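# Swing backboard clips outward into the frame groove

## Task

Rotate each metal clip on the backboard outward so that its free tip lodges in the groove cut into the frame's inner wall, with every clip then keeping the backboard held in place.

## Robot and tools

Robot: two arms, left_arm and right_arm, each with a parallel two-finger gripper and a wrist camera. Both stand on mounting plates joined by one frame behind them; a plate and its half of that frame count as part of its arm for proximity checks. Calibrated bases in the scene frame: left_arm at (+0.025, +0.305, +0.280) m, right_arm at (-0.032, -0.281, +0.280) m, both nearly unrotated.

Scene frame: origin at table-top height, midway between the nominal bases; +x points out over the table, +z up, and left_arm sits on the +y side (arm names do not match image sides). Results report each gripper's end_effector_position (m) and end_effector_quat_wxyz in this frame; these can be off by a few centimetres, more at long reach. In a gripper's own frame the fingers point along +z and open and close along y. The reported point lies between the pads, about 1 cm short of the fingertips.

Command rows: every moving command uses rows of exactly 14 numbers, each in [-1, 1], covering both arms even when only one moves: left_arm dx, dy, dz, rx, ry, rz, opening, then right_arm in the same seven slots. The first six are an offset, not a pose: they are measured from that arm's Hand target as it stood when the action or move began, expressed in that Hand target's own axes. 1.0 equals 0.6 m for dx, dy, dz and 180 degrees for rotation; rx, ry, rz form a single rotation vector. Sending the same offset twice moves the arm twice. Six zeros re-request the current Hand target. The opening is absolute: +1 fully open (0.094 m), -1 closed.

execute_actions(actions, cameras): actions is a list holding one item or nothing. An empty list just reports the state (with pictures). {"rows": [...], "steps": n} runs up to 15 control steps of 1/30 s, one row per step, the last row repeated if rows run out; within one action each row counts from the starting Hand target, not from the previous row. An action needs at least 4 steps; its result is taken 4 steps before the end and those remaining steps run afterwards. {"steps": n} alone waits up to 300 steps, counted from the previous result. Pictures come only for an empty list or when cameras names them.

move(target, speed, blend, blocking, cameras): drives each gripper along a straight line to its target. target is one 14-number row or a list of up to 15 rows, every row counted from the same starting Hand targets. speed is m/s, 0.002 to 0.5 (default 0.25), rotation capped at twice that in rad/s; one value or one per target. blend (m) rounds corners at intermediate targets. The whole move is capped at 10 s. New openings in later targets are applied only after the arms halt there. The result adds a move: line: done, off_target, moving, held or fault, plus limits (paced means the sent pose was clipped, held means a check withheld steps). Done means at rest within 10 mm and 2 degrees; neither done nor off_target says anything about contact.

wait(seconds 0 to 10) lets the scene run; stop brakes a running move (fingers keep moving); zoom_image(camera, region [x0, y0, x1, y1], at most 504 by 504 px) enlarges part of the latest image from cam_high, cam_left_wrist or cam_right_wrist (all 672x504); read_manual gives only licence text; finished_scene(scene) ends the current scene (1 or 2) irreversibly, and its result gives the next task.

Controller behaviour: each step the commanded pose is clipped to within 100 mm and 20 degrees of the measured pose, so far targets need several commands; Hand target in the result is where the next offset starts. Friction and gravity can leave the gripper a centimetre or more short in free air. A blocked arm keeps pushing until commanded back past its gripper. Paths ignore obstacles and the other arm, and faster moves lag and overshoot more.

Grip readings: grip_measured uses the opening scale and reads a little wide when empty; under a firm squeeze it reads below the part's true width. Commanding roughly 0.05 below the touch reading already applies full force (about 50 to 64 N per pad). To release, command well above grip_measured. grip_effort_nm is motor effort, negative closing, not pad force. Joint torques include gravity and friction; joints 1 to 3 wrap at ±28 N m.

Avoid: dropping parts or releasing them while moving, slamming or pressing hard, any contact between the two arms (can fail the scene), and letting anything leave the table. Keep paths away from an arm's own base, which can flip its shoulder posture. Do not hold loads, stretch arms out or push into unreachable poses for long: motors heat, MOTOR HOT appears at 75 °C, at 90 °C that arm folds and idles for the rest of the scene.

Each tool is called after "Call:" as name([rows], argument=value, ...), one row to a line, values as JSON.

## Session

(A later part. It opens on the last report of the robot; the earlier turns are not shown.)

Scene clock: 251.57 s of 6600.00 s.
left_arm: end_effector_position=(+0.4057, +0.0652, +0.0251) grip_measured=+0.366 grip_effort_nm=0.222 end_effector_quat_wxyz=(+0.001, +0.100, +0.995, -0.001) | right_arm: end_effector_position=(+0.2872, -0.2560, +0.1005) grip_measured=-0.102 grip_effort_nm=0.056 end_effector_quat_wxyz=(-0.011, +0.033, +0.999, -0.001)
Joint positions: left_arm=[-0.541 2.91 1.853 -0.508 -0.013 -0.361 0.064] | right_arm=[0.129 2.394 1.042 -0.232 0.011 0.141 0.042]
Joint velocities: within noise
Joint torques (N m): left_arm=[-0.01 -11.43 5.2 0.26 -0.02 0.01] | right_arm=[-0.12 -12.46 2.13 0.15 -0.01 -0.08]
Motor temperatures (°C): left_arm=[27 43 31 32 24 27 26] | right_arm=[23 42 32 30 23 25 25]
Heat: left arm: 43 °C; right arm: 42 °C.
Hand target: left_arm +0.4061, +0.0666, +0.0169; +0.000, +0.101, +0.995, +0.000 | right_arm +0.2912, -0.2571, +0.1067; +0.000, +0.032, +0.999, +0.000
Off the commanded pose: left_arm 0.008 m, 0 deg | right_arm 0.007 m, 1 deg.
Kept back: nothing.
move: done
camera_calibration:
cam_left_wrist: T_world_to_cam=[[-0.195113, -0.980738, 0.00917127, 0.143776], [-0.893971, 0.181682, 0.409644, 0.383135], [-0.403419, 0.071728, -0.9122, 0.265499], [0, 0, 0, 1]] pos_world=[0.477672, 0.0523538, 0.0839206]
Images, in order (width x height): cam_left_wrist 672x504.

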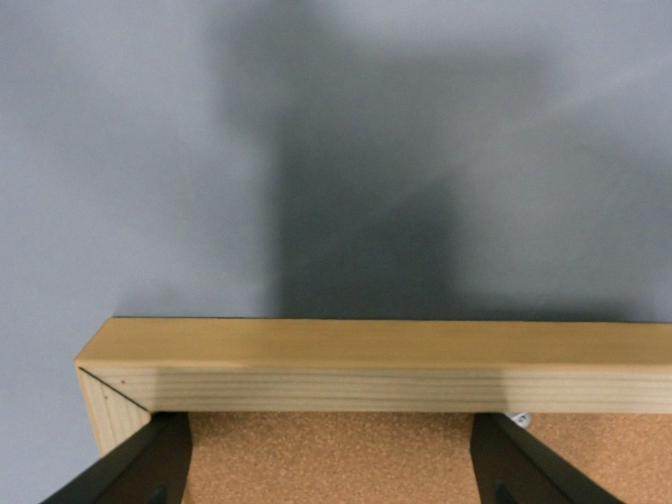

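Call:
move([
  [0,0,0,0,0,0,0.38,0,0,0,0,0,0,-0.1],
  [0,0,0.0,0,0,0,0.39,0,0,0,0,0,0,-0.1],
], speed=0.06, cameras=["cam_left_wrist"])

Call:
zoom_image(camera="cam_left_wrist", region=[440, 360, 580, 460])

Call:
move([
  [0,0,0,0,0,0,0.40,0,0,0,0,0,0,-0.1],
  [0,0,0.0,0,0,0,0.408,0,0,0,0,0,0,-0.1],
], speed=0.06, cameras=["cam_left_wrist"])

Call:
zoom_image(camera="cam_left_wrist", region=[440, 360, 580, 460])

Scene clock: 253.77 s of 6600.00 s.
left_arm: end_effector_position=(+0.4059, +0.0651, +0.0251) grip_measured=+0.386 grip_effort_nm=0.227 end_effector_quat_wxyz=(+0.002, +0.100, +0.995, -0.001) | right_arm: end_effector_position=(+0.2872, -0.2560, +0.1005) grip_measured=-0.102 grip_effort_nm=0.046 end_effector_quat_wxyz=(-0.011, +0.033, +0.999, -0.001)
Joint positions: left_arm=[-0.541 2.91 1.853 -0.507 -0.013 -0.361 0.065] | right_arm=[0.129 2.394 1.042 -0.232 0.011 0.141 0.042]
Joint velocities: within noise
Joint torques (N m): left_arm=[0.02 -11.43 5.24 0.25 -0.02 0.01] | right_arm=[-0.09 -12.42 2.06 0.17 0.03 -0.06]
Motor temperatures (°C): left_arm=[27 43 31 32 24 27 26] | right_arm=[23 42 32 30 23 25 25]
Heat: left arm: 43 °C; right arm: 42 °C.
Hand target: left_arm +0.4061, +0.0666, +0.0169; +0.000, +0.101, +0.995, +0.000 | right_arm +0.2912, -0.2571, +0.1067; +0.000, +0.032, +0.999, +0.000
Off the commanded pose: left_arm 0.008 m, 0 deg | right_arm 0.007 m, 1 deg.
Kept back: nothing.
move: done
camera_calibration:
cam_left_wrist: T_world_to_cam=[[-0.195109, -0.980736, 0.00944302, 0.1437], [-0.894237, 0.181839, 0.408992, 0.383411], [-0.402831, 0.0713538, -0.912489, 0.265364], [0, 0, 0, 1]] pos_world=[0.477794, 0.0522775, 0.0839729]
Images, in order (width x height): cam_left_wrist 672x504.

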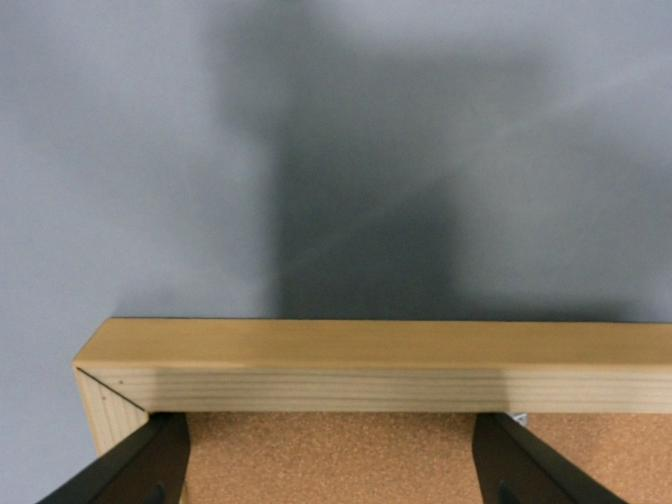

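Scaled by 3.600 from the camera's 672x504 image, which has a finer 960x720 frame.

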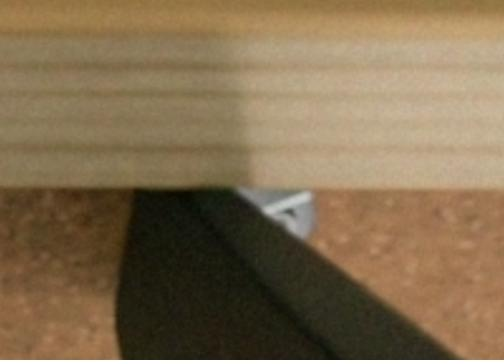

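Scene clock: 255.67 s of 6600.00 s.
left_arm: end_effector_position=(+0.4064, +0.0647, +0.0253) grip_measured=+0.405 grip_effort_nm=0.208 end_effector_quat_wxyz=(+0.002, +0.100, +0.995, -0.002) | right_arm: end_effector_position=(+0.2872, -0.2560, +0.1005) grip_measured=-0.102 grip_effort_nm=0.056 end_effector_quat_wxyz=(-0.011, +0.033, +0.999, -0.001)
Joint positions: left_arm=[-0.541 2.91 1.854 -0.506 -0.012 -0.361 0.066] | right_arm=[0.129 2.394 1.042 -0.232 0.011 0.141 0.042]
Joint velocities: within noise
Joint torques (N m): left_arm=[-0.01 -11.45 5.16 0.25 -0.02 0.01] | right_arm=[-0.2 -12.44 2.24 0.14 0.01 -0.09]
Motor temperatures (°C): left_arm=[27 42 31 32 24 27 26] | right_arm=[23 42 32 30 23 25 25]
Heat: left arm: 42 °C; right arm: 42 °C.
Hand target: left_arm +0.4061, +0.0666, +0.0169; +0.000, +0.101, +0.995, +0.000 | right_arm +0.2912, -0.2571, +0.1067; +0.000, +0.032, +0.999, +0.000
Off the commanded pose: left_arm 0.009 m, 0 deg | right_arm 0.007 m, 1 deg.
Kept back: nothing.
move: done
camera_calibration:
cam_left_wrist: T_world_to_cam=[[-0.1951, -0.980727, 0.0104788, 0.143362], [-0.894818, 0.182363, 0.407485, 0.384134], [-0.401543, 0.0701236, -0.913152, 0.265369], [0, 0, 0, 1]] pos_world=[0.478257, 0.0519385, 0.0842906]
Images, in order (width x height): cam_left_wrist 672x504.

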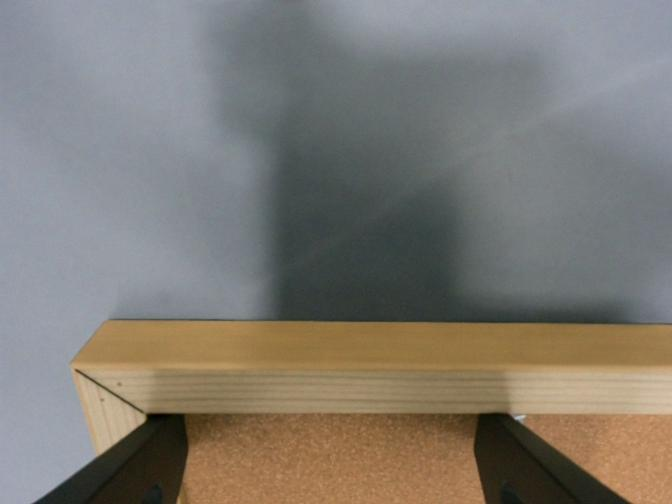

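Scaled by 3.600 from the camera's 672x504 image, which has a finer 960x720 frame.

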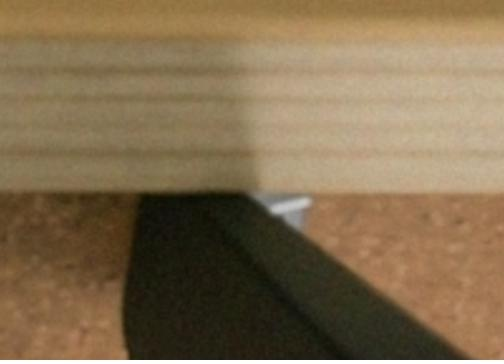

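Call:
move([
  [0,0,-0.05,0,0,0,0.395,0,0,0,0,0,0,-0.1],
], speed=0.08, cameras=["cam_left_wrist"])

Call:
zoom_image(camera="cam_left_wrist", region=[440, 360, 580, 460])

Scene clock: 256.73 s of 6600.00 s.
left_arm: end_effector_position=(+0.4036, +0.0666, +0.0350) grip_measured=+0.397 grip_effort_nm=-0.100 end_effector_quat_wxyz=(-0.002, +0.099, +0.995, +0.000) | right_arm: end_effector_position=(+0.2872, -0.2560, +0.1005) grip_measured=-0.102 grip_effort_nm=0.056 end_effector_quat_wxyz=(-0.011, +0.033, +0.999, -0.001)
Joint positions: left_arm=[-0.54 2.877 1.827 -0.522 -0.011 -0.361 0.066] | right_arm=[0.129 2.394 1.042 -0.232 0.011 0.141 0.042]
Joint velocities: within noise
Joint torques (N m): left_arm=[-0.1 -16.7 2.89 0.12 -0.03 0] | right_arm=[-0.2 -12.37 2.15 0.14 0.01 -0.07]
Motor temperatures (°C): left_arm=[27 43 31 32 24 27 26] | right_arm=[23 42 32 30 23 25 25]
Heat: left arm: 43 °C; right arm: 42 °C.
Hand target: left_arm +0.4061, +0.0666, +0.0469; +0.000, +0.101, +0.995, +0.000 | right_arm +0.2912, -0.2571, +0.1067; +0.000, +0.032, +0.999, +0.000
Off the commanded pose: left_arm 0.012 m, 0 deg | right_arm 0.007 m, 1 deg.
Kept back: nothing.
move: off_target (left_arm)
camera_calibration:
cam_left_wrist: T_world_to_cam=[[-0.194772, -0.980815, 0.00814857, 0.144494], [-0.891286, 0.180449, 0.41599, 0.375761], [-0.409479, 0.0737604, -0.909333, 0.275825], [0, 0, 0, 1]] pos_world=[0.475999, 0.0535713, 0.0933262]
Images, in order (width x height): cam_left_wrist 672x504.

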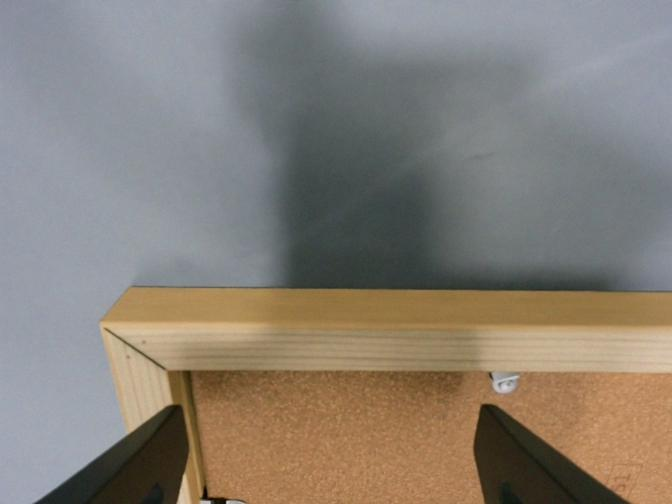

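Scaled by 3.600 from the camera's 672x504 image, which has a finer 960x720 frame.

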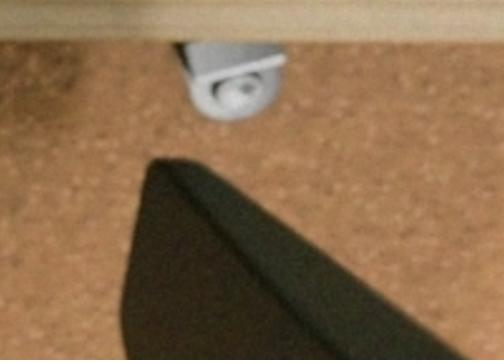

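Call:
move([
  [0.002,-0.076,0,0,0,0,-0.5,0,0,0,0,0,0,-0.1],
], speed=0.1, cameras=["cam_left_wrist"])

Scene clock: 258.27 s of 6600.00 s.
left_arm: end_effector_position=(+0.3969, +0.0192, +0.0527) grip_measured=-0.497 grip_effort_nm=-0.115 end_effector_quat_wxyz=(+0.007, +0.106, +0.994, -0.005) | right_arm: end_effector_position=(+0.2872, -0.2560, +0.1005) grip_measured=-0.102 grip_effort_nm=0.051 end_effector_quat_wxyz=(-0.011, +0.033, +0.999, -0.001)
Joint positions: left_arm=[-0.634 2.877 1.921 -0.597 -0.011 -0.441 0.024] | right_arm=[0.129 2.394 1.042 -0.232 0.011 0.141 0.042]
Joint velocities: within noise
Joint torques (N m): left_arm=[0.01 -12.22 5.71 0.11 -0.03 -0.11] | right_arm=[-0.21 -12.41 2.28 0.12 0.02 -0.07]
Motor temperatures (°C): left_arm=[27 43 31 32 24 27 26] | right_arm=[23 42 32 30 23 25 25]
Heat: left arm: 43 °C; right arm: 42 °C.
Hand target: left_arm +0.3957, +0.0222, +0.0469; +0.000, +0.101, +0.995, +0.000 | right_arm +0.2912, -0.2571, +0.1067; +0.000, +0.032, +0.999, +0.000
Off the commanded pose: left_arm 0.007 m, 1 deg | right_arm 0.007 m, 1 deg.
Kept back: nothing.
move: done
camera_calibration:
cam_left_wrist: T_world_to_cam=[[-0.208529, -0.977876, 0.0165349, 0.101542], [-0.895458, 0.197697, 0.398837, 0.373159], [-0.393282, 0.0683627, -0.916873, 0.28671], [0, 0, 0, 1]] pos_world=[0.46808, 0.00592279, 0.112368]
Images, in order (width x height): cam_left_wrist 672x504.

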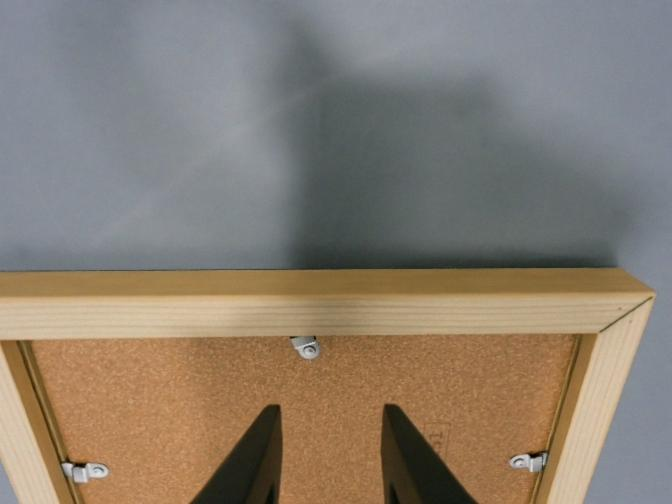

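Call:
move([
  [-0.0055,0.0135,0,0,0,0,-0.55,0,0,0,0,0,0,-0.1],
  [-0.0055,0.0135,0.033,0,0,0,-0.55,0,0,0,0,0,0,-0.1],
], speed=0.08, cameras=["cam_left_wrist"])

Scene clock: 260.27 s of 6600.00 s.
left_arm: end_effector_position=(+0.3949, +0.0309, +0.0310) grip_measured=-0.547 grip_effort_nm=-0.110 end_effector_quat_wxyz=(-0.006, +0.100, +0.995, +0.002) | right_arm: end_effector_position=(+0.2872, -0.2560, +0.1005) grip_measured=-0.102 grip_effort_nm=0.051 end_effector_quat_wxyz=(-0.011, +0.033, +0.999, -0.001)
Joint positions: left_arm=[-0.616 2.94 1.955 -0.598 -0.011 -0.436 0.021] | right_arm=[0.129 2.394 1.042 -0.232 0.011 0.141 0.042]
Joint velocities: within noise
Joint torques (N m): left_arm=[0.05 -12.46 5.85 0.27 -0.03 0.03] | right_arm=[-0.2 -12.33 2.22 0.17 0.03 -0.09]
Motor temperatures (°C): left_arm=[27 43 31 32 24 27 26] | right_arm=[23 42 32 30 23 25 25]
Heat: left arm: 43 °C; right arm: 42 °C.
Hand target: left_arm +0.4006, +0.0293, +0.0272; +0.000, +0.101, +0.995, +0.000 | right_arm +0.2912, -0.2571, +0.1067; +0.000, +0.032, +0.999, +0.000
Off the commanded pose: left_arm 0.007 m, 1 deg | right_arm 0.007 m, 1 deg.
Kept back: nothing.
move: done
camera_calibration:
cam_left_wrist: T_world_to_cam=[[-0.195242, -0.980749, 0.00351931, 0.108233], [-0.887985, 0.178296, 0.423902, 0.374636], [-0.416369, 0.0796384, -0.905701, 0.273638], [0, 0, 0, 1]] pos_world=[0.467737, 0.0175612, 0.0886442]
Images, in order (width x height): cam_left_wrist 672x504.

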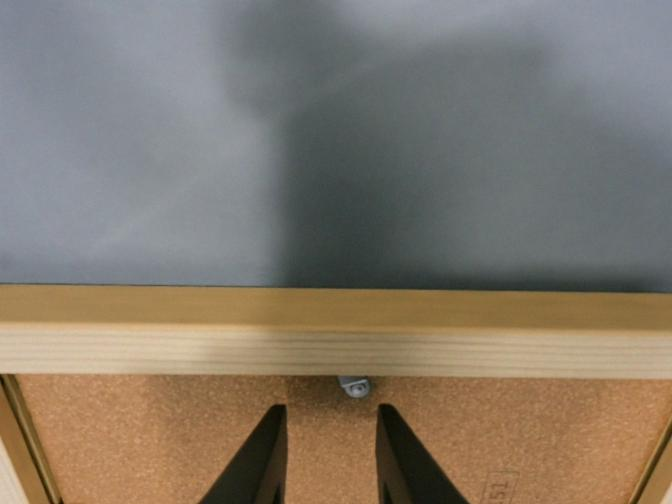

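Call:
move([
  [-0.0075,-0.0095,0.003,0,0,0,-0.55,0,0,0,0,0,0,-0.1],
], speed=0.08, cameras=["cam_left_wrist"])

Call:
zoom_image(camera="cam_left_wrist", region=[260, 340, 420, 460])

Scene clock: 261.30 s of 6600.00 s.
left_arm: end_effector_position=(+0.4025, +0.0253, +0.0313) grip_measured=-0.547 grip_effort_nm=-0.110 end_effector_quat_wxyz=(-0.002, +0.100, +0.995, +0.000) | right_arm: end_effector_position=(+0.2872, -0.2560, +0.1005) grip_measured=-0.102 grip_effort_nm=0.046 end_effector_quat_wxyz=(-0.011, +0.033, +0.999, -0.001)
Joint positions: left_arm=[-0.616 2.963 2.012 -0.621 -0.011 -0.436 0.021] | right_arm=[0.129 2.394 1.042 -0.232 0.011 0.141 0.042]
Joint velocities: within noise
Joint torques (N m): left_arm=[-0.49 -12.12 6.17 0.21 -0.03 -0.04] | right_arm=[-0.2 -12.27 2.1 0.18 0.04 -0.07]
Motor temperatures (°C): left_arm=[27 43 31 32 24 27 26] | right_arm=[23 42 32 30 23 25 25]
Heat: left arm: 43 °C; right arm: 42 °C.
Hand target: left_arm +0.4039, +0.0228, +0.0254; +0.000, +0.101, +0.995, +0.000 | right_arm +0.2912, -0.2571, +0.1067; +0.000, +0.032, +0.999, +0.000
Off the commanded pose: left_arm 0.006 m, 0 deg | right_arm 0.007 m, 1 deg.
Kept back: nothing.
move: done
camera_calibration:
cam_left_wrist: T_world_to_cam=[[-0.195149, -0.980741, 0.00806173, 0.104037], [-0.891616, 0.180827, 0.415117, 0.383953], [-0.40858, 0.0738215, -0.909732, 0.27462], [0, 0, 0, 1]] pos_world=[0.474846, 0.0123314, 0.0896062]
Images, in order (width x height): cam_left_wrist 672x504.

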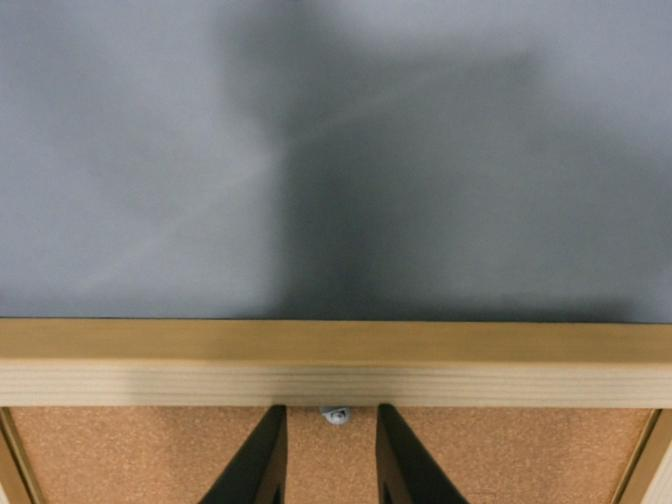

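Scaled by 3.150 from the camera's 672x504 image, which has a finer 960x720 frame.

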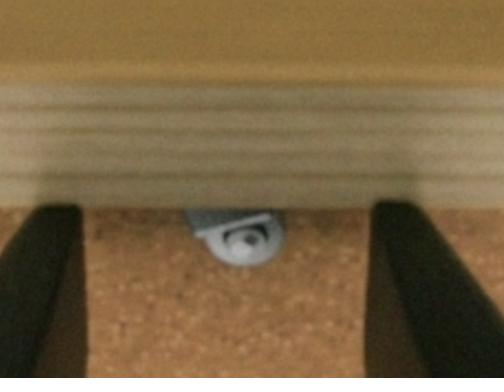

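Call:
move([
  [0.010,0.0,-0.01,0,0,0,-0.55,0,0,0,0,0,0,-0.1],
  [0.010,0.0,0.009,0,0,0,-0.55,0,0,0,0,0,0,-0.1],
], speed=0.06, cameras=["cam_left_wrist"])

Call:
zoom_image(camera="cam_left_wrist", region=[260, 340, 420, 460])

Scene clock: 263.40 s of 6600.00 s.
left_arm: end_effector_position=(+0.4004, +0.0253, +0.0283) grip_measured=-0.547 grip_effort_nm=-0.115 end_effector_quat_wxyz=(+0.000, +0.101, +0.995, -0.001) | right_arm: end_effector_position=(+0.2872, -0.2560, +0.1005) grip_measured=-0.102 grip_effort_nm=0.056 end_effector_quat_wxyz=(-0.011, +0.033, +0.999, -0.001)
Joint positions: left_arm=[-0.618 2.963 1.997 -0.603 -0.011 -0.436 0.021] | right_arm=[0.129 2.394 1.042 -0.232 0.011 0.141 0.042]
Joint velocities: within noise
Joint torques (N m): left_arm=[-0.66 -12.27 4.72 0.32 -0.03 -0.09] | right_arm=[-0.21 -12.38 2.18 0.12 0.01 -0.08]
Motor temperatures (°C): left_arm=[27 43 31 32 24 27 26] | right_arm=[23 43 32 30 23 25 25]
Heat: left arm: 43 °C; right arm: 43 °C.
Hand target: left_arm +0.3981, +0.0241, +0.0200; +0.000, +0.101, +0.995, +0.000 | right_arm +0.2912, -0.2571, +0.1067; +0.000, +0.032, +0.999, +0.000
Off the commanded pose: left_arm 0.009 m, 0 deg | right_arm 0.007 m, 1 deg.
Kept back: nothing.
move: done
camera_calibration:
cam_left_wrist: T_world_to_cam=[[-0.197747, -0.980208, 0.00937926, 0.104601], [-0.892163, 0.183933, 0.41257, 0.38348], [-0.406129, 0.0732167, -0.910878, 0.270177], [0, 0, 0, 1]] pos_world=[0.472538, 0.0122146, 0.086905]
Images, in order (width x height): cam_left_wrist 672x504.

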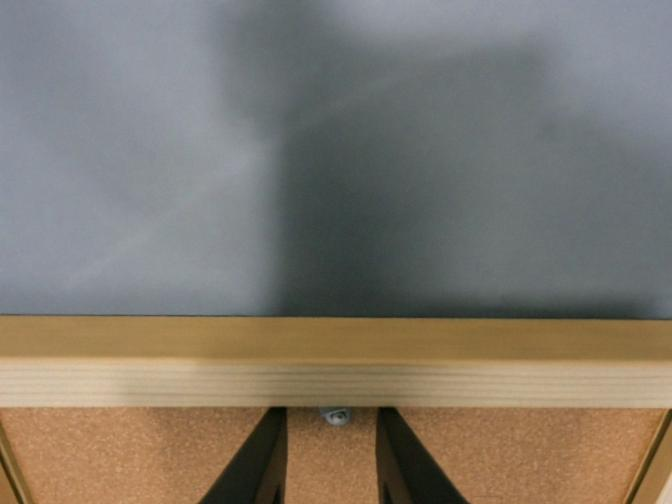

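Scaled by 3.150 from the camera's 672x504 image, which has a finer 960x720 frame.

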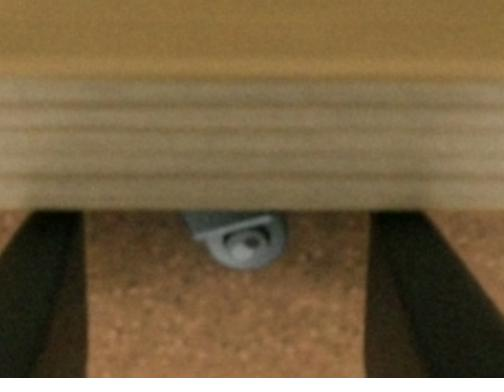

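Call:
move([
  [0.003,0.0,0.006,0,0,0,-0.55,0,0,0,0,0,0,-0.1],
], speed=0.05, cameras=["cam_left_wrist"])

Call:
zoom_image(camera="cam_left_wrist", region=[260, 340, 420, 460])

Scene clock: 264.33 s of 6600.00 s.
left_arm: end_effector_position=(+0.3998, +0.0257, +0.0256) grip_measured=-0.547 grip_effort_nm=-0.115 end_effector_quat_wxyz=(+0.000, +0.101, +0.995, -0.001) | right_arm: end_effector_position=(+0.2872, -0.2560, +0.1005) grip_measured=-0.102 grip_effort_nm=0.056 end_effector_quat_wxyz=(-0.011, +0.033, +0.999, -0.001)
Joint positions: left_arm=[-0.618 2.97 1.997 -0.597 -0.011 -0.436 0.021] | right_arm=[0.129 2.394 1.042 -0.232 0.011 0.141 0.042]
Joint velocities: within noise
Joint torques (N m): left_arm=[-0.81 -12.29 4.34 0.37 -0.03 -0.11] | right_arm=[-0.31 -12.42 2.13 0.16 0.02 -0.1]
Motor temperatures (°C): left_arm=[27 43 31 32 24 27 26] | right_arm=[23 43 32 30 23 25 25]
Heat: left arm: 43 °C; right arm: 43 °C.
Hand target: left_arm +0.3963, +0.0244, +0.0164; +0.000, +0.101, +0.995, +0.000 | right_arm +0.2912, -0.2571, +0.1067; +0.000, +0.032, +0.999, +0.000
Off the commanded pose: left_arm 0.010 m, 0 deg | right_arm 0.007 m, 1 deg.
Kept back: nothing.
move: done
camera_calibration:
cam_left_wrist: T_world_to_cam=[[-0.197747, -0.980208, 0.00937926, 0.104911], [-0.892163, 0.183933, 0.41257, 0.383975], [-0.406129, 0.0732167, -0.910878, 0.267403], [0, 0, 0, 1]] pos_world=[0.471915, 0.0126311, 0.0841714]
Images, in order (width x height): cam_left_wrist 672x504.

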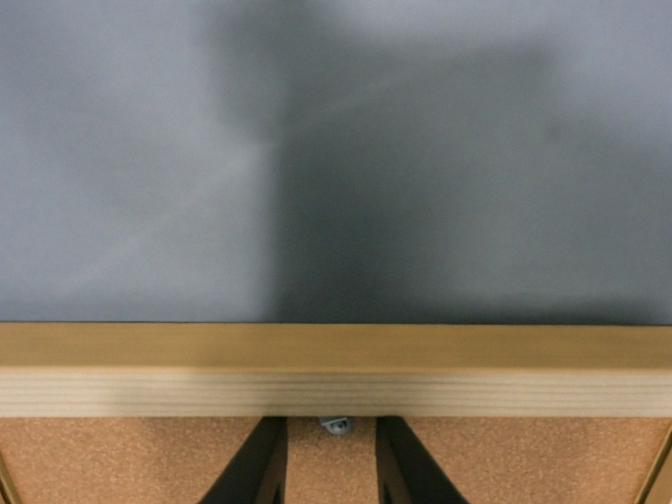

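Scaled by 3.150 from the camera's 672x504 image, which has a finer 960x720 frame.

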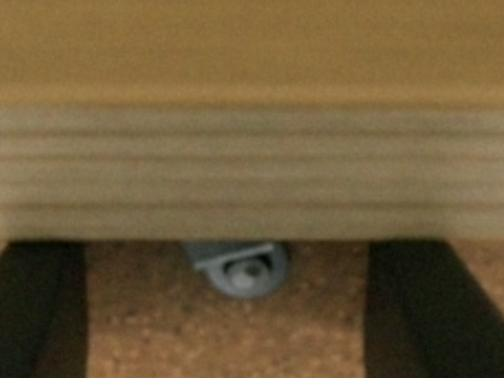

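Call:
move([
  [0,0,0,0,0,0,-0.72,0,0,0,0,0,0,-0.1],
  [0,0,0,0,0,0,-0.82,0,0,0,0,0,0,-0.1],
  [0,0,0,0,0,0,-0.9,0,0,0,0,0,0,-0.1],
], speed=0.05, cameras=["cam_left_wrist"])

Call:
zoom_image(camera="cam_left_wrist", region=[260, 340, 420, 460])

Scene clock: 267.67 s of 6600.00 s.
left_arm: end_effector_position=(+0.3997, +0.0250, +0.0256) grip_measured=-0.893 grip_effort_nm=-0.379 end_effector_quat_wxyz=(+0.000, +0.101, +0.995, -0.002) | right_arm: end_effector_position=(+0.2872, -0.2560, +0.1005) grip_measured=-0.102 grip_effort_nm=0.051 end_effector_quat_wxyz=(-0.011, +0.033, +0.999, -0.001)
Joint positions: left_arm=[-0.619 2.97 1.997 -0.595 -0.011 -0.437 0.005] | right_arm=[0.129 2.394 1.042 -0.232 0.011 0.141 0.042]
Joint velocities: within noise
Joint torques (N m): left_arm=[-0.69 -12.27 4.34 0.36 -0.03 -0.1] | right_arm=[-0.09 -12.3 2.33 0.16 0.03 -0.07]
Motor temperatures (°C): left_arm=[27 44 30 32 24 27 26] | right_arm=[23 43 32 30 23 25 25]
Heat: left arm: 44 °C; right arm: 43 °C.
Hand target: left_arm +0.3963, +0.0245, +0.0164; +0.000, +0.101, +0.995, +0.000 | right_arm +0.2912, -0.2571, +0.1067; +0.000, +0.032, +0.999, +0.000
Off the commanded pose: left_arm 0.010 m, 0 deg | right_arm 0.007 m, 1 deg.
Kept back: nothing.
move: done
camera_calibration:
cam_left_wrist: T_world_to_cam=[[-0.198485, -0.980049, 0.0103821, 0.104467], [-0.892441, 0.185101, 0.411444, 0.384167], [-0.405157, 0.0724001, -0.911376, 0.267086], [0, 0, 0, 1]] pos_world=[0.471793, 0.0119365, 0.0842677]
Images, in order (width x height): cam_left_wrist 672x504.

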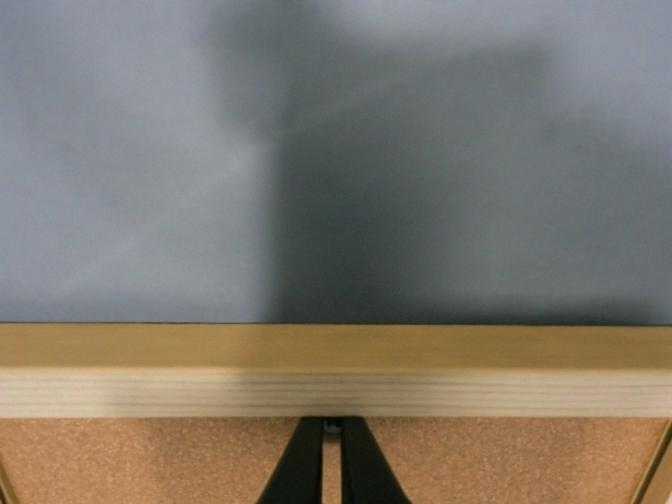

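Scaled by 3.150 from the camera's 672x504 image, which has a finer 960x720 frame.

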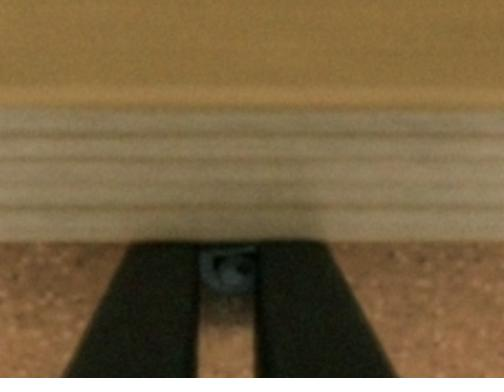

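Call:
move([
  [0,0,0,0,0,0,-0.7,0,0,0,0,0,0,-0.1],
  [0,0,-0.04,0,0,0,-0.6,0,0,0,0,0,0,-0.1],
], speed=0.08, cameras=["cam_left_wrist"])

Call:
zoom_image(camera="cam_left_wrist", region=[260, 340, 420, 460])

Scene clock: 269.80 s of 6600.00 s.
left_arm: end_effector_position=(+0.3930, +0.0297, +0.0263) grip_measured=-0.603 grip_effort_nm=0.159 end_effector_quat_wxyz=(-0.007, +0.101, +0.995, +0.002) | right_arm: end_effector_position=(+0.2872, -0.2560, +0.1005) grip_measured=-0.102 grip_effort_nm=0.051 end_effector_quat_wxyz=(-0.011, +0.033, +0.999, -0.001)
Joint positions: left_arm=[-0.62 2.953 1.962 -0.592 -0.011 -0.437 0.019] | right_arm=[0.129 2.394 1.042 -0.232 0.011 0.141 0.042]
Joint velocities: within noise
Joint torques (N m): left_arm=[-0.73 -17.5 3.14 0.11 -0.03 -0.1] | right_arm=[-0.35 -12.37 2.11 0.12 0.02 -0.02]
Motor temperatures (°C): left_arm=[27 45 30 32 24 27 26] | right_arm=[23 43 32 30 23 25 25]
Heat: left arm: 45 °C; right arm: 43 °C.
Hand target: left_arm +0.3963, +0.0244, +0.0405; +0.000, +0.101, +0.995, +0.000 | right_arm +0.2912, -0.2571, +0.1067; +0.000, +0.032, +0.999, +0.000
Off the commanded pose: left_arm 0.015 m, 1 deg | right_arm 0.007 m, 1 deg.
Kept back: nothing.
move: off_target (left_arm); target 2's new opening was sent with left_arm's hand 0.016 m and 1 deg from that target
camera_calibration:
cam_left_wrist: T_world_to_cam=[[-0.198608, -0.980072, 0.00374283, 0.107949], [-0.886803, 0.18133, 0.425087, 0.374584], [-0.417294, 0.0811063, -0.905145, 0.269003], [0, 0, 0, 1]] pos_world=[0.465875, 0.0160561, 0.0838517]
Images, in order (width x height): cam_left_wrist 672x504.

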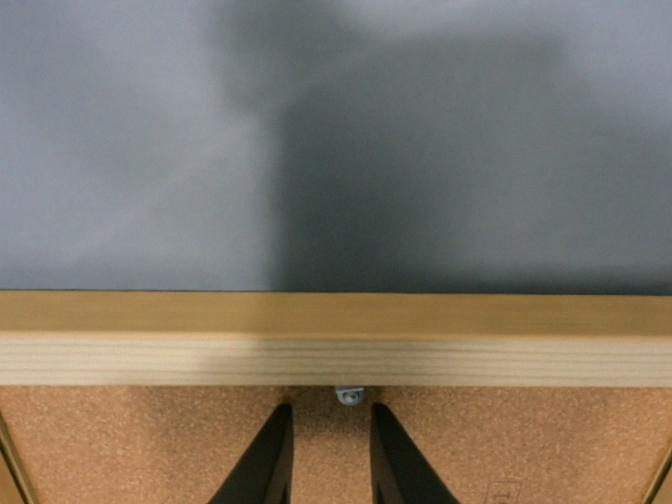

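Scaled by 3.150 from the camera's 672x504 image, which has a finer 960x720 frame.

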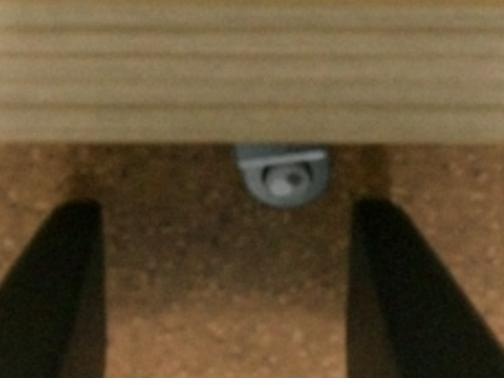

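Call:
move([
  [0,0,-0.074,0,0,0,-0.6,0,0,0,0,0,0,-0.1],
  [0.3425,-0.001,-0.074,0,0,0,-0.6,0,0,0,0,0,0,-0.1],
], speed=0.15, blend=0.02, cameras=["cam_left_wrist"])

Scene clock: 272.43 s of 6600.00 s.
left_arm: end_effector_position=(+0.1897, +0.0711, +0.0787) grip_measured=-0.603 grip_effort_nm=0.159 end_effector_quat_wxyz=(-0.012, +0.105, +0.994, +0.010) | right_arm: end_effector_position=(+0.2872, -0.2560, +0.1005) grip_measured=-0.102 grip_effort_nm=0.051 end_effector_quat_wxyz=(-0.011, +0.033, +0.999, -0.001)
Joint positions: left_arm=[-0.935 2.443 0.921 -0.082 -0.01 -0.745 0.019] | right_arm=[0.129 2.394 1.042 -0.232 0.011 0.141 0.042]
Joint velocities: within noise
Joint torques (N m): left_arm=[-0.17 -11.54 1.24 0.27 -0.05 -0.11] | right_arm=[-0.17 -12.38 2.15 0.13 0.02 -0.07]
Motor temperatures (°C): left_arm=[27 46 30 32 24 27 26] | right_arm=[23 43 32 30 23 24 25]
Heat: left arm: 46 °C; right arm: 43 °C.
Hand target: left_arm +0.1947, +0.0653, +0.0846; +0.000, +0.101, +0.995, +0.000 | right_arm +0.2912, -0.2571, +0.1067; +0.000, +0.032, +0.999, +0.000
Off the commanded pose: left_arm 0.010 m, 2 deg | right_arm 0.007 m, 1 deg.
Kept back: nothing.
move: done
camera_calibration:
cam_left_wrist: T_world_to_cam=[[-0.206758, -0.978335, -0.0105282, 0.110458], [-0.882075, 0.181738, 0.434643, 0.162778], [-0.423314, 0.0991529, -0.900541, 0.22776], [0, 0, 0, 1]] pos_world=[0.262834, 0.0558994, 0.13552]
Images, in order (width x height): cam_left_wrist 672x504.

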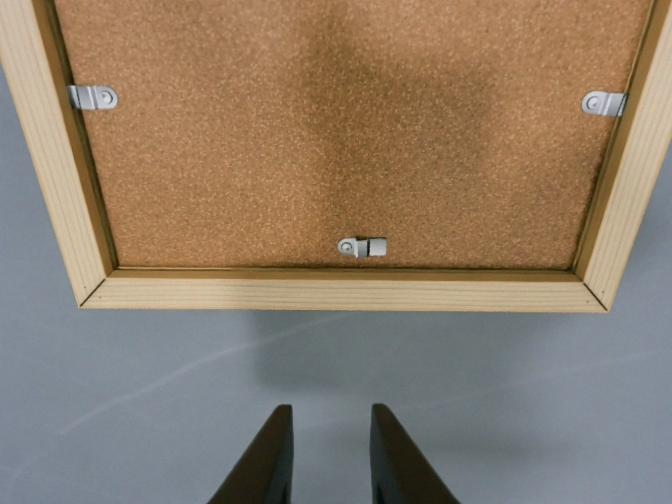

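Call:
move([
  [-0.0425,-0.034,0.066,0,0,0,-0.57,0,0,0,0,0,0,-0.1],
], speed=0.1, cameras=["cam_left_wrist"])

Scene clock: 274.03 s of 6600.00 s.
left_arm: end_effector_position=(+0.2134, +0.0390, +0.0489) grip_measured=-0.573 grip_effort_nm=0.159 end_effector_quat_wxyz=(+0.000, +0.103, +0.995, -0.003) | right_arm: end_effector_position=(+0.2872, -0.2560, +0.1005) grip_measured=-0.102 grip_effort_nm=0.056 end_effector_quat_wxyz=(-0.011, +0.033, +0.999, -0.001)
Joint positions: left_arm=[-0.932 2.593 1.103 -0.077 -0.01 -0.746 0.02] | right_arm=[0.129 2.394 1.042 -0.232 0.011 0.141 0.042]
Joint velocities: within noise
Joint torques (N m): left_arm=[0.27 -9.03 2.99 0.18 -0.05 -0.02] | right_arm=[-0.27 -12.46 2.21 0.16 0.02 -0.09]
Motor temperatures (°C): left_arm=[27 45 30 32 24 27 26] | right_arm=[23 43 32 30 23 24 25]
Heat: left arm: 45 °C; right arm: 43 °C.
Hand target: left_arm +0.2157, +0.0401, +0.0451; +0.000, +0.101, +0.995, +0.000 | right_arm +0.2912, -0.2571, +0.1067; +0.000, +0.032, +0.999, +0.000
Off the commanded pose: left_arm 0.005 m, 0 deg | right_arm 0.007 m, 1 deg.
Kept back: nothing.
move: done
camera_calibration:
cam_left_wrist: T_world_to_cam=[[-0.201463, -0.979395, 0.0140787, 0.0813892], [-0.891938, 0.189375, 0.410589, 0.205444], [-0.404795, 0.070161, -0.911712, 0.211828], [0, 0, 0, 1]] pos_world=[0.285388, 0.0259441, 0.107627]
Images, in order (width x height): cam_left_wrist 672x504.

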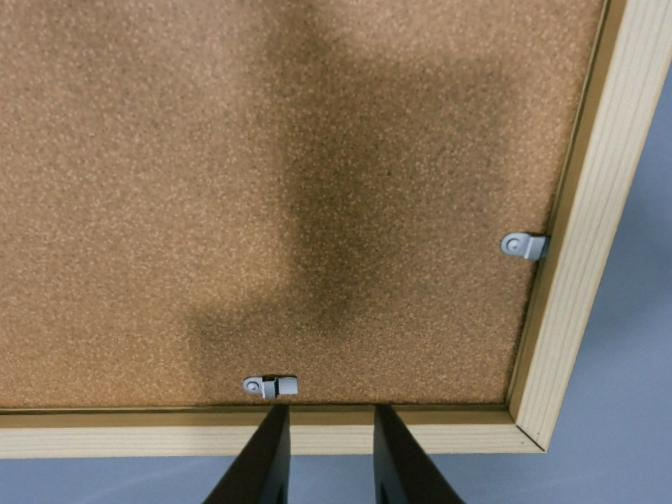

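Call:
move([
  [-0.007,0.001,0.0427,0,0,0,-0.57,0,0,0,0,0,0,-0.1],
], speed=0.08, cameras=["cam_left_wrist"])

Scene clock: 275.20 s of 6600.00 s.
left_arm: end_effector_position=(+0.2158, +0.0412, +0.0236) grip_measured=-0.573 grip_effort_nm=0.159 end_effector_quat_wxyz=(-0.004, +0.100, +0.995, +0.002) | right_arm: end_effector_position=(+0.2872, -0.2560, +0.1005) grip_measured=-0.102 grip_effort_nm=0.056 end_effector_quat_wxyz=(-0.011, +0.033, +0.999, -0.001)
Joint positions: left_arm=[-0.92 2.69 1.162 -0.055 -0.01 -0.74 0.02] | right_arm=[0.129 2.394 1.042 -0.232 0.011 0.141 0.042]
Joint velocities: within noise
Joint torques (N m): left_arm=[0.27 -9.21 2.67 0.32 -0.05 0.02] | right_arm=[-0.25 -12.34 2.19 0.14 0.02 -0.08]
Motor temperatures (°C): left_arm=[27 45 30 32 24 27 26] | right_arm=[23 43 32 30 23 24 25]
Heat: left arm: 45 °C; right arm: 43 °C.
Hand target: left_arm +0.2199, +0.0400, +0.0195; +0.000, +0.101, +0.995, +0.000 | right_arm +0.2912, -0.2571, +0.1067; +0.000, +0.032, +0.999, +0.000
Off the commanded pose: left_arm 0.006 m, 1 deg | right_arm 0.007 m, 1 deg.
Kept back: nothing.
move: done
camera_calibration:
cam_left_wrist: T_world_to_cam=[[-0.196718, -0.980451, 0.0041873, 0.0836052], [-0.889253, 0.180215, 0.420418, 0.217173], [-0.412954, 0.0789802, -0.907321, 0.190925], [0, 0, 0, 1]] pos_world=[0.288412, 0.0277536, 0.0815768]
Images, in order (width x height): cam_left_wrist 672x504.

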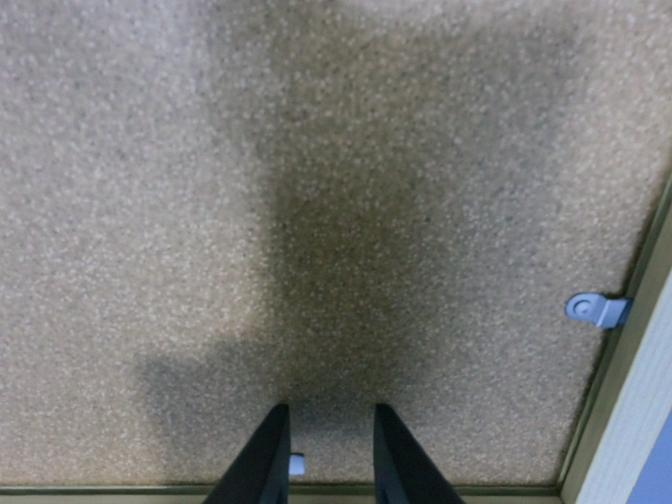

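Call:
move([
  [0.023,-0.006,0.003,0,0,0,-0.57,0,0,0,0,0,0,-0.1],
], speed=0.05, cameras=["cam_left_wrist"])

Scene clock: 276.33 s of 6600.00 s.
left_arm: end_effector_position=(+0.2099, +0.0341, +0.0231) grip_measured=-0.573 grip_effort_nm=0.159 end_effector_quat_wxyz=(+0.002, +0.103, +0.995, -0.005) | right_arm: end_effector_position=(+0.2872, -0.2560, +0.1005) grip_measured=-0.102 grip_effort_nm=0.051 end_effector_quat_wxyz=(-0.011, +0.033, +0.999, -0.001)
Joint positions: left_arm=[-0.948 2.69 1.152 -0.026 -0.01 -0.761 0.02] | right_arm=[0.129 2.394 1.042 -0.232 0.011 0.141 0.042]
Joint velocities: within noise
Joint torques (N m): left_arm=[-0.47 -9.25 1.06 0.34 -0.05 -0.11] | right_arm=[-0.25 -12.53 2.15 0.13 0.01 -0.08]
Motor temperatures (°C): left_arm=[27 45 30 32 24 27 26] | right_arm=[23 43 32 30 23 24 25]
Heat: left arm: 45 °C; right arm: 43 °C.
Hand target: left_arm +0.2057, +0.0390, +0.0177; +0.000, +0.101, +0.995, +0.000 | right_arm +0.2912, -0.2571, +0.1067; +0.000, +0.032, +0.999, +0.000
Off the commanded pose: left_arm 0.009 m, 1 deg | right_arm 0.007 m, 1 deg.
Kept back: nothing.
move: done
camera_calibration:
cam_left_wrist: T_world_to_cam=[[-0.202939, -0.979042, 0.017123, 0.076454], [-0.892656, 0.192163, 0.407724, 0.213974], [-0.402469, 0.0674579, -0.912945, 0.186818], [0, 0, 0, 1]] pos_world=[0.281709, 0.0211314, 0.0820028]
Images, in order (width x height): cam_left_wrist 672x504.

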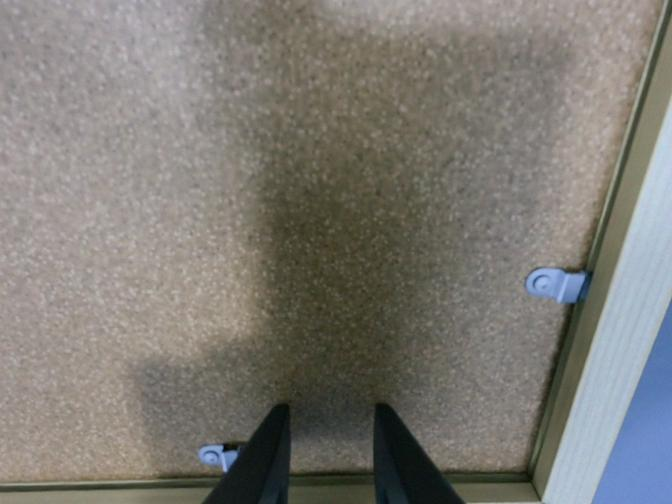

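Call:
move([
  [-0.0115,0.013,-0.002,0,0,0,-0.57,0,0,0,0,0,0,-0.1],
], speed=0.05, cameras=["cam_left_wrist"])

Scene clock: 277.77 s of 6600.00 s.
left_arm: end_effector_position=(+0.2167, +0.0384, +0.0230) grip_measured=-0.573 grip_effort_nm=0.159 end_effector_quat_wxyz=(+0.002, +0.098, +0.995, -0.006) | right_arm: end_effector_position=(+0.2872, -0.2560, +0.1005) grip_measured=-0.102 grip_effort_nm=0.051 end_effector_quat_wxyz=(-0.011, +0.033, +0.999, -0.001)
Joint positions: left_arm=[-0.923 2.69 1.152 -0.024 -0.009 -0.746 0.02] | right_arm=[0.129 2.394 1.042 -0.232 0.011 0.141 0.042]
Joint velocities: within noise
Joint torques (N m): left_arm=[0.09 -9.68 0.8 0.33 -0.05 0.05] | right_arm=[-0.25 -12.44 2.17 0.19 0 -0.04]
Motor temperatures (°C): left_arm=[27 45 30 32 24 27 26] | right_arm=[23 43 32 30 23 24 25]
Heat: left arm: 45 °C; right arm: 43 °C.
Hand target: left_arm +0.2140, +0.0453, +0.0189; +0.000, +0.101, +0.995, +0.000 | right_arm +0.2912, -0.2571, +0.1067; +0.000, +0.032, +0.999, +0.000
Off the commanded pose: left_arm 0.008 m, 1 deg | right_arm 0.007 m, 1 deg.
Kept back: nothing.
move: done
camera_calibration:
cam_left_wrist: T_world_to_cam=[[-0.192837, -0.981057, 0.018453, 0.0799195], [-0.894883, 0.18355, 0.40681, 0.220103], [-0.402491, 0.0619347, -0.913326, 0.189398], [0, 0, 0, 1]] pos_world=[0.288609, 0.0262753, 0.0819679]
Images, in order (width x height): cam_left_wrist 672x504.

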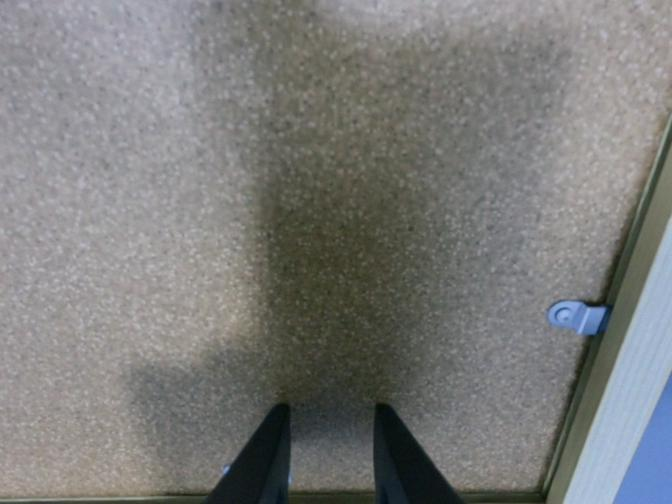

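Call:
move([
  [0.020,0.0,-0.001,0,0,0,-0.57,0,0,0,0,0,0,-0.1],
], speed=0.05, cameras=["cam_left_wrist"])

Scene clock: 278.70 s of 6600.00 s.
left_arm: end_effector_position=(+0.2118, +0.0435, +0.0215) grip_measured=-0.572 grip_effort_nm=0.159 end_effector_quat_wxyz=(+0.010, +0.101, +0.995, -0.003) | right_arm: end_effector_position=(+0.2872, -0.2560, +0.1005) grip_measured=-0.102 grip_effort_nm=0.051 end_effector_quat_wxyz=(-0.011, +0.033, +0.999, -0.001)
Joint positions: left_arm=[-0.935 2.687 1.116 0.016 -0.024 -0.753 0.02] | right_arm=[0.129 2.394 1.042 -0.232 0.011 0.141 0.042]
Joint velocities: within noise
Joint torques (N m): left_arm=[-1.01 -10.07 0.4 0.22 0.1 -0.12] | right_arm=[-0.2 -12.31 2.19 0.15 -0.01 -0.11]
Motor temperatures (°C): left_arm=[27 45 29 32 24 27 26] | right_arm=[23 43 32 30 23 24 25]
Heat: left arm: 45 °C; right arm: 43 °C.
Hand target: left_arm +0.2022, +0.0478, +0.0195; +0.000, +0.101, +0.995, +0.000 | right_arm +0.2912, -0.2571, +0.1067; +0.000, +0.032, +0.999, +0.000
Off the commanded pose: left_arm 0.011 m, 1 deg | right_arm 0.007 m, 1 deg.
Kept back: nothing.
move: off_target (left_arm)
camera_calibration:
cam_left_wrist: T_world_to_cam=[[-0.197636, -0.980206, 0.0116538, 0.0851488], [-0.900424, 0.186224, 0.393138, 0.216718], [-0.387526, 0.0672048, -0.919406, 0.182483], [0, 0, 0, 1]] pos_world=[0.282684, 0.0308415, 0.0815839]
Images, in order (width x height): cam_left_wrist 672x504.

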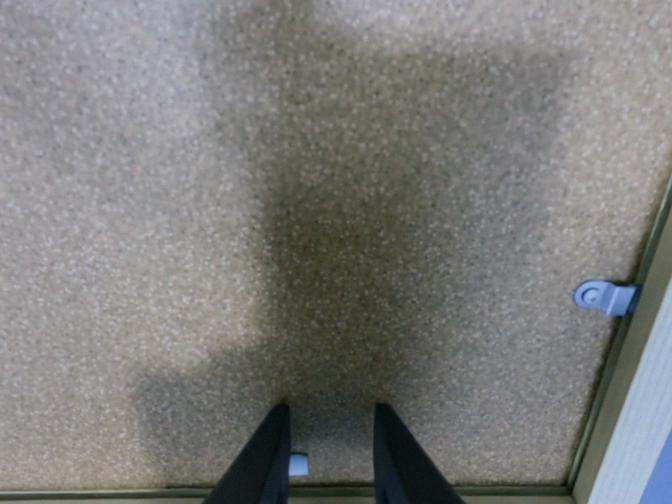

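Call:
move([
  [-0.0218,-0.0177,-0.004,0,0,0,-0.57,0,0,0,0,0,0,-0.1],
], speed=0.05, cameras=["cam_left_wrist"])

Scene clock: 279.90 s of 6600.00 s.
left_arm: end_effector_position=(+0.2169, +0.0339, +0.0245) grip_measured=-0.572 grip_effort_nm=0.149 end_effector_quat_wxyz=(+0.007, +0.101, +0.995, -0.005) | right_arm: end_effector_position=(+0.2872, -0.2560, +0.1005) grip_measured=-0.102 grip_effort_nm=0.056 end_effector_quat_wxyz=(-0.011, +0.033, +0.999, -0.001)
Joint positions: left_arm=[-0.935 2.687 1.161 -0.031 -0.018 -0.754 0.02] | right_arm=[0.129 2.394 1.042 -0.232 0.011 0.141 0.042]
Joint velocities: within noise
Joint torques (N m): left_arm=[-0.64 -9.73 2.55 0.11 0.02 -0.09] | right_arm=[-0.17 -12.51 2.15 0.16 0.01 -0.07]
Motor temperatures (°C): left_arm=[27 44 29 32 24 27 26] | right_arm=[23 43 32 30 23 24 25]
Heat: left arm: 44 °C; right arm: 43 °C.
Hand target: left_arm +0.2130, +0.0347, +0.0219; +0.000, +0.101, +0.995, +0.000 | right_arm +0.2912, -0.2571, +0.1067; +0.000, +0.032, +0.999, +0.000
Off the commanded pose: left_arm 0.005 m, 1 deg | right_arm 0.007 m, 1 deg.
Kept back: nothing.
move: done
camera_calibration:
cam_left_wrist: T_world_to_cam=[[-0.197307, -0.980217, 0.0156118, 0.076565], [-0.898115, 0.187119, 0.397965, 0.221276], [-0.393014, 0.0645002, -0.917268, 0.189082], [0, 0, 0, 1]] pos_world=[0.28815, 0.0214495, 0.0841835]
Images, in order (width x height): cam_left_wrist 672x504.

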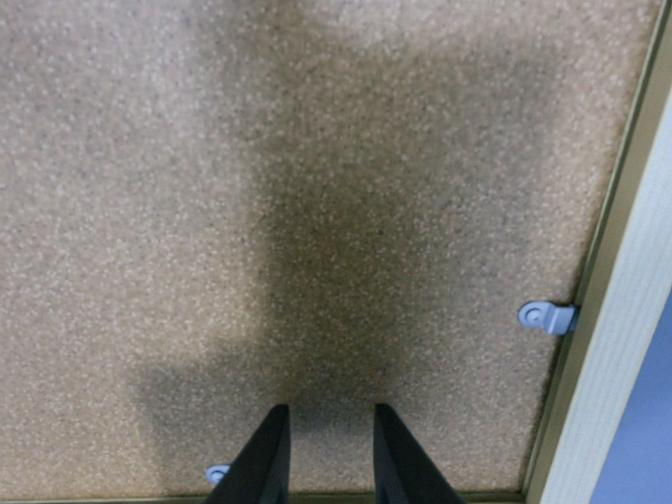

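Call:
move([
  [0.0158,0.0147,0.002,0,0,0,-0.57,0,0,0,0,0,0,-0.1],
], speed=0.05, cameras=["cam_left_wrist"])

Scene clock: 281.03 s of 6600.00 s.
left_arm: end_effector_position=(+0.2097, +0.0438, +0.0221) grip_measured=-0.572 grip_effort_nm=0.154 end_effector_quat_wxyz=(+0.002, +0.101, +0.995, +0.001) | right_arm: end_effector_position=(+0.2872, -0.2560, +0.1005) grip_measured=-0.102 grip_effort_nm=0.046 end_effector_quat_wxyz=(-0.011, +0.033, +0.999, -0.001)
Joint positions: left_arm=[-0.935 2.687 1.127 -0.012 -0.017 -0.754 0.02] | right_arm=[0.129 2.394 1.042 -0.232 0.011 0.141 0.042]
Joint velocities: within noise
Joint torques (N m): left_arm=[-0.66 -10.22 0.61 0.32 0.04 -0.1] | right_arm=[-0.36 -12.41 2.29 0.13 0.06 -0.09]
Motor temperatures (°C): left_arm=[27 44 29 32 24 27 26] | right_arm=[23 43 32 30 23 24 25]
Heat: left arm: 44 °C; right arm: 43 °C.
Hand target: left_arm +0.2054, +0.0454, +0.0207; +0.000, +0.101, +0.995, +0.000 | right_arm +0.2912, -0.2571, +0.1067; +0.000, +0.032, +0.999, +0.000
Off the commanded pose: left_arm 0.005 m, 0 deg | right_arm 0.007 m, 1 deg.
Kept back: nothing.
move: done
camera_calibration:
cam_left_wrist: T_world_to_cam=[[-0.19742, -0.980304, 0.0054294, 0.0851308], [-0.894181, 0.18234, 0.408891, 0.213037], [-0.401828, 0.0758682, -0.912567, 0.184709], [0, 0, 0, 1]] pos_world=[0.281521, 0.0305953, 0.0809879]
Images, in order (width x height): cam_left_wrist 672x504.

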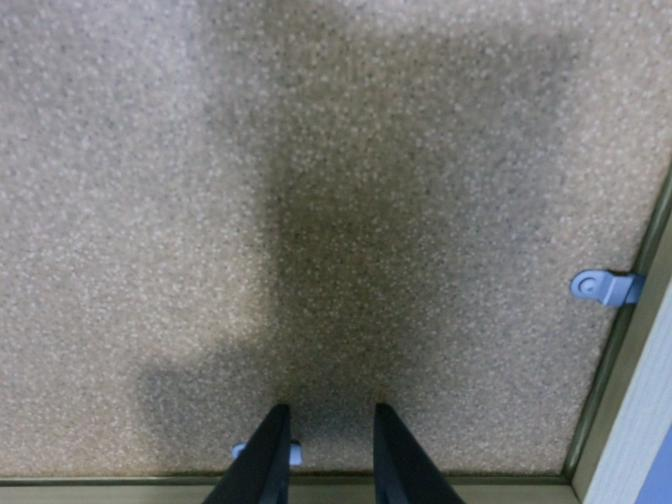

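Call:
move([
  [0.0155,-0.005,0.0,0,0,0,-0.57,0,0,0,0,0,0,-0.1],
], speed=0.05, cameras=["cam_left_wrist"])

Call:
zoom_image(camera="cam_left_wrist", region=[200, 380, 340, 500])

Scene clock: 282.07 s of 6600.00 s.
left_arm: end_effector_position=(+0.2060, +0.0434, +0.0220) grip_measured=-0.572 grip_effort_nm=0.149 end_effector_quat_wxyz=(+0.012, +0.101, +0.995, +0.003) | right_arm: end_effector_position=(+0.2872, -0.2560, +0.1005) grip_measured=-0.102 grip_effort_nm=0.051 end_effector_quat_wxyz=(-0.011, +0.033, +0.999, -0.001)
Joint positions: left_arm=[-0.956 2.685 1.109 0.011 -0.036 -0.775 0.02] | right_arm=[0.129 2.394 1.042 -0.232 0.011 0.141 0.042]
Joint velocities: within noise
Joint torques (N m): left_arm=[-1.17 -10.26 0.46 0.29 0.23 -0.13] | right_arm=[-0.18 -12.41 2.32 0.18 0 -0.06]
Motor temperatures (°C): left_arm=[27 44 29 32 24 27 26] | right_arm=[23 43 32 30 23 24 25]
Heat: left arm: 44 °C; right arm: 43 °C.
Hand target: left_arm +0.1958, +0.0442, +0.0207; +0.000, +0.101, +0.995, +0.000 | right_arm +0.2912, -0.2571, +0.1067; +0.000, +0.032, +0.999, +0.000
Off the commanded pose: left_arm 0.010 m, 1 deg | right_arm 0.007 m, 1 deg.
Kept back: nothing.
move: done
camera_calibration:
cam_left_wrist: T_world_to_cam=[[-0.197238, -0.980354, -0.00204319, 0.0841097], [-0.902511, 0.180762, 0.390895, 0.21205], [-0.382846, 0.0789432, -0.920433, 0.179263], [0, 0, 0, 1]] pos_world=[0.276597, 0.0299751, 0.0822821]
Images, in order (width x height): cam_left_wrist 672x504.

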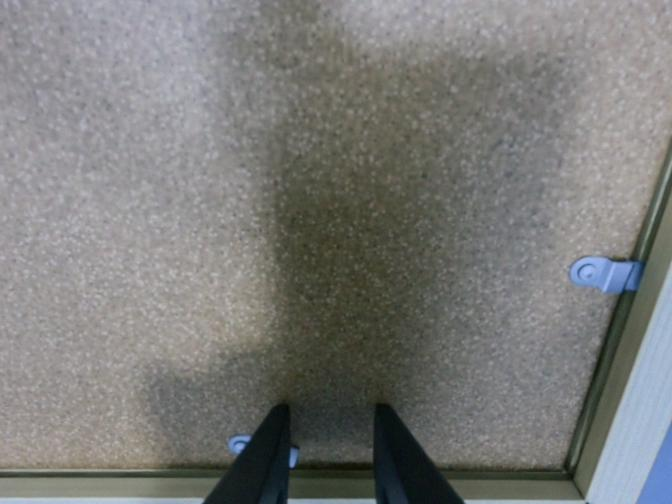

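Scaled by 3.600 from the camera's 672x504 image, which has a finer 960x720 frame.

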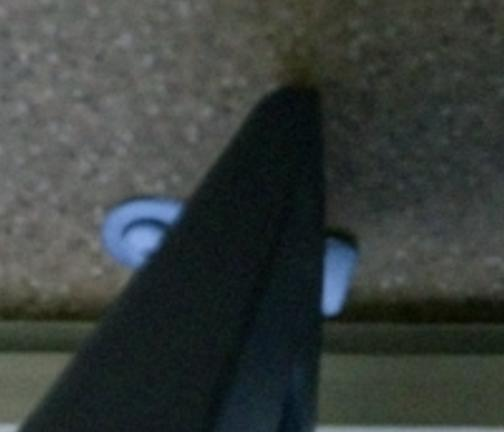

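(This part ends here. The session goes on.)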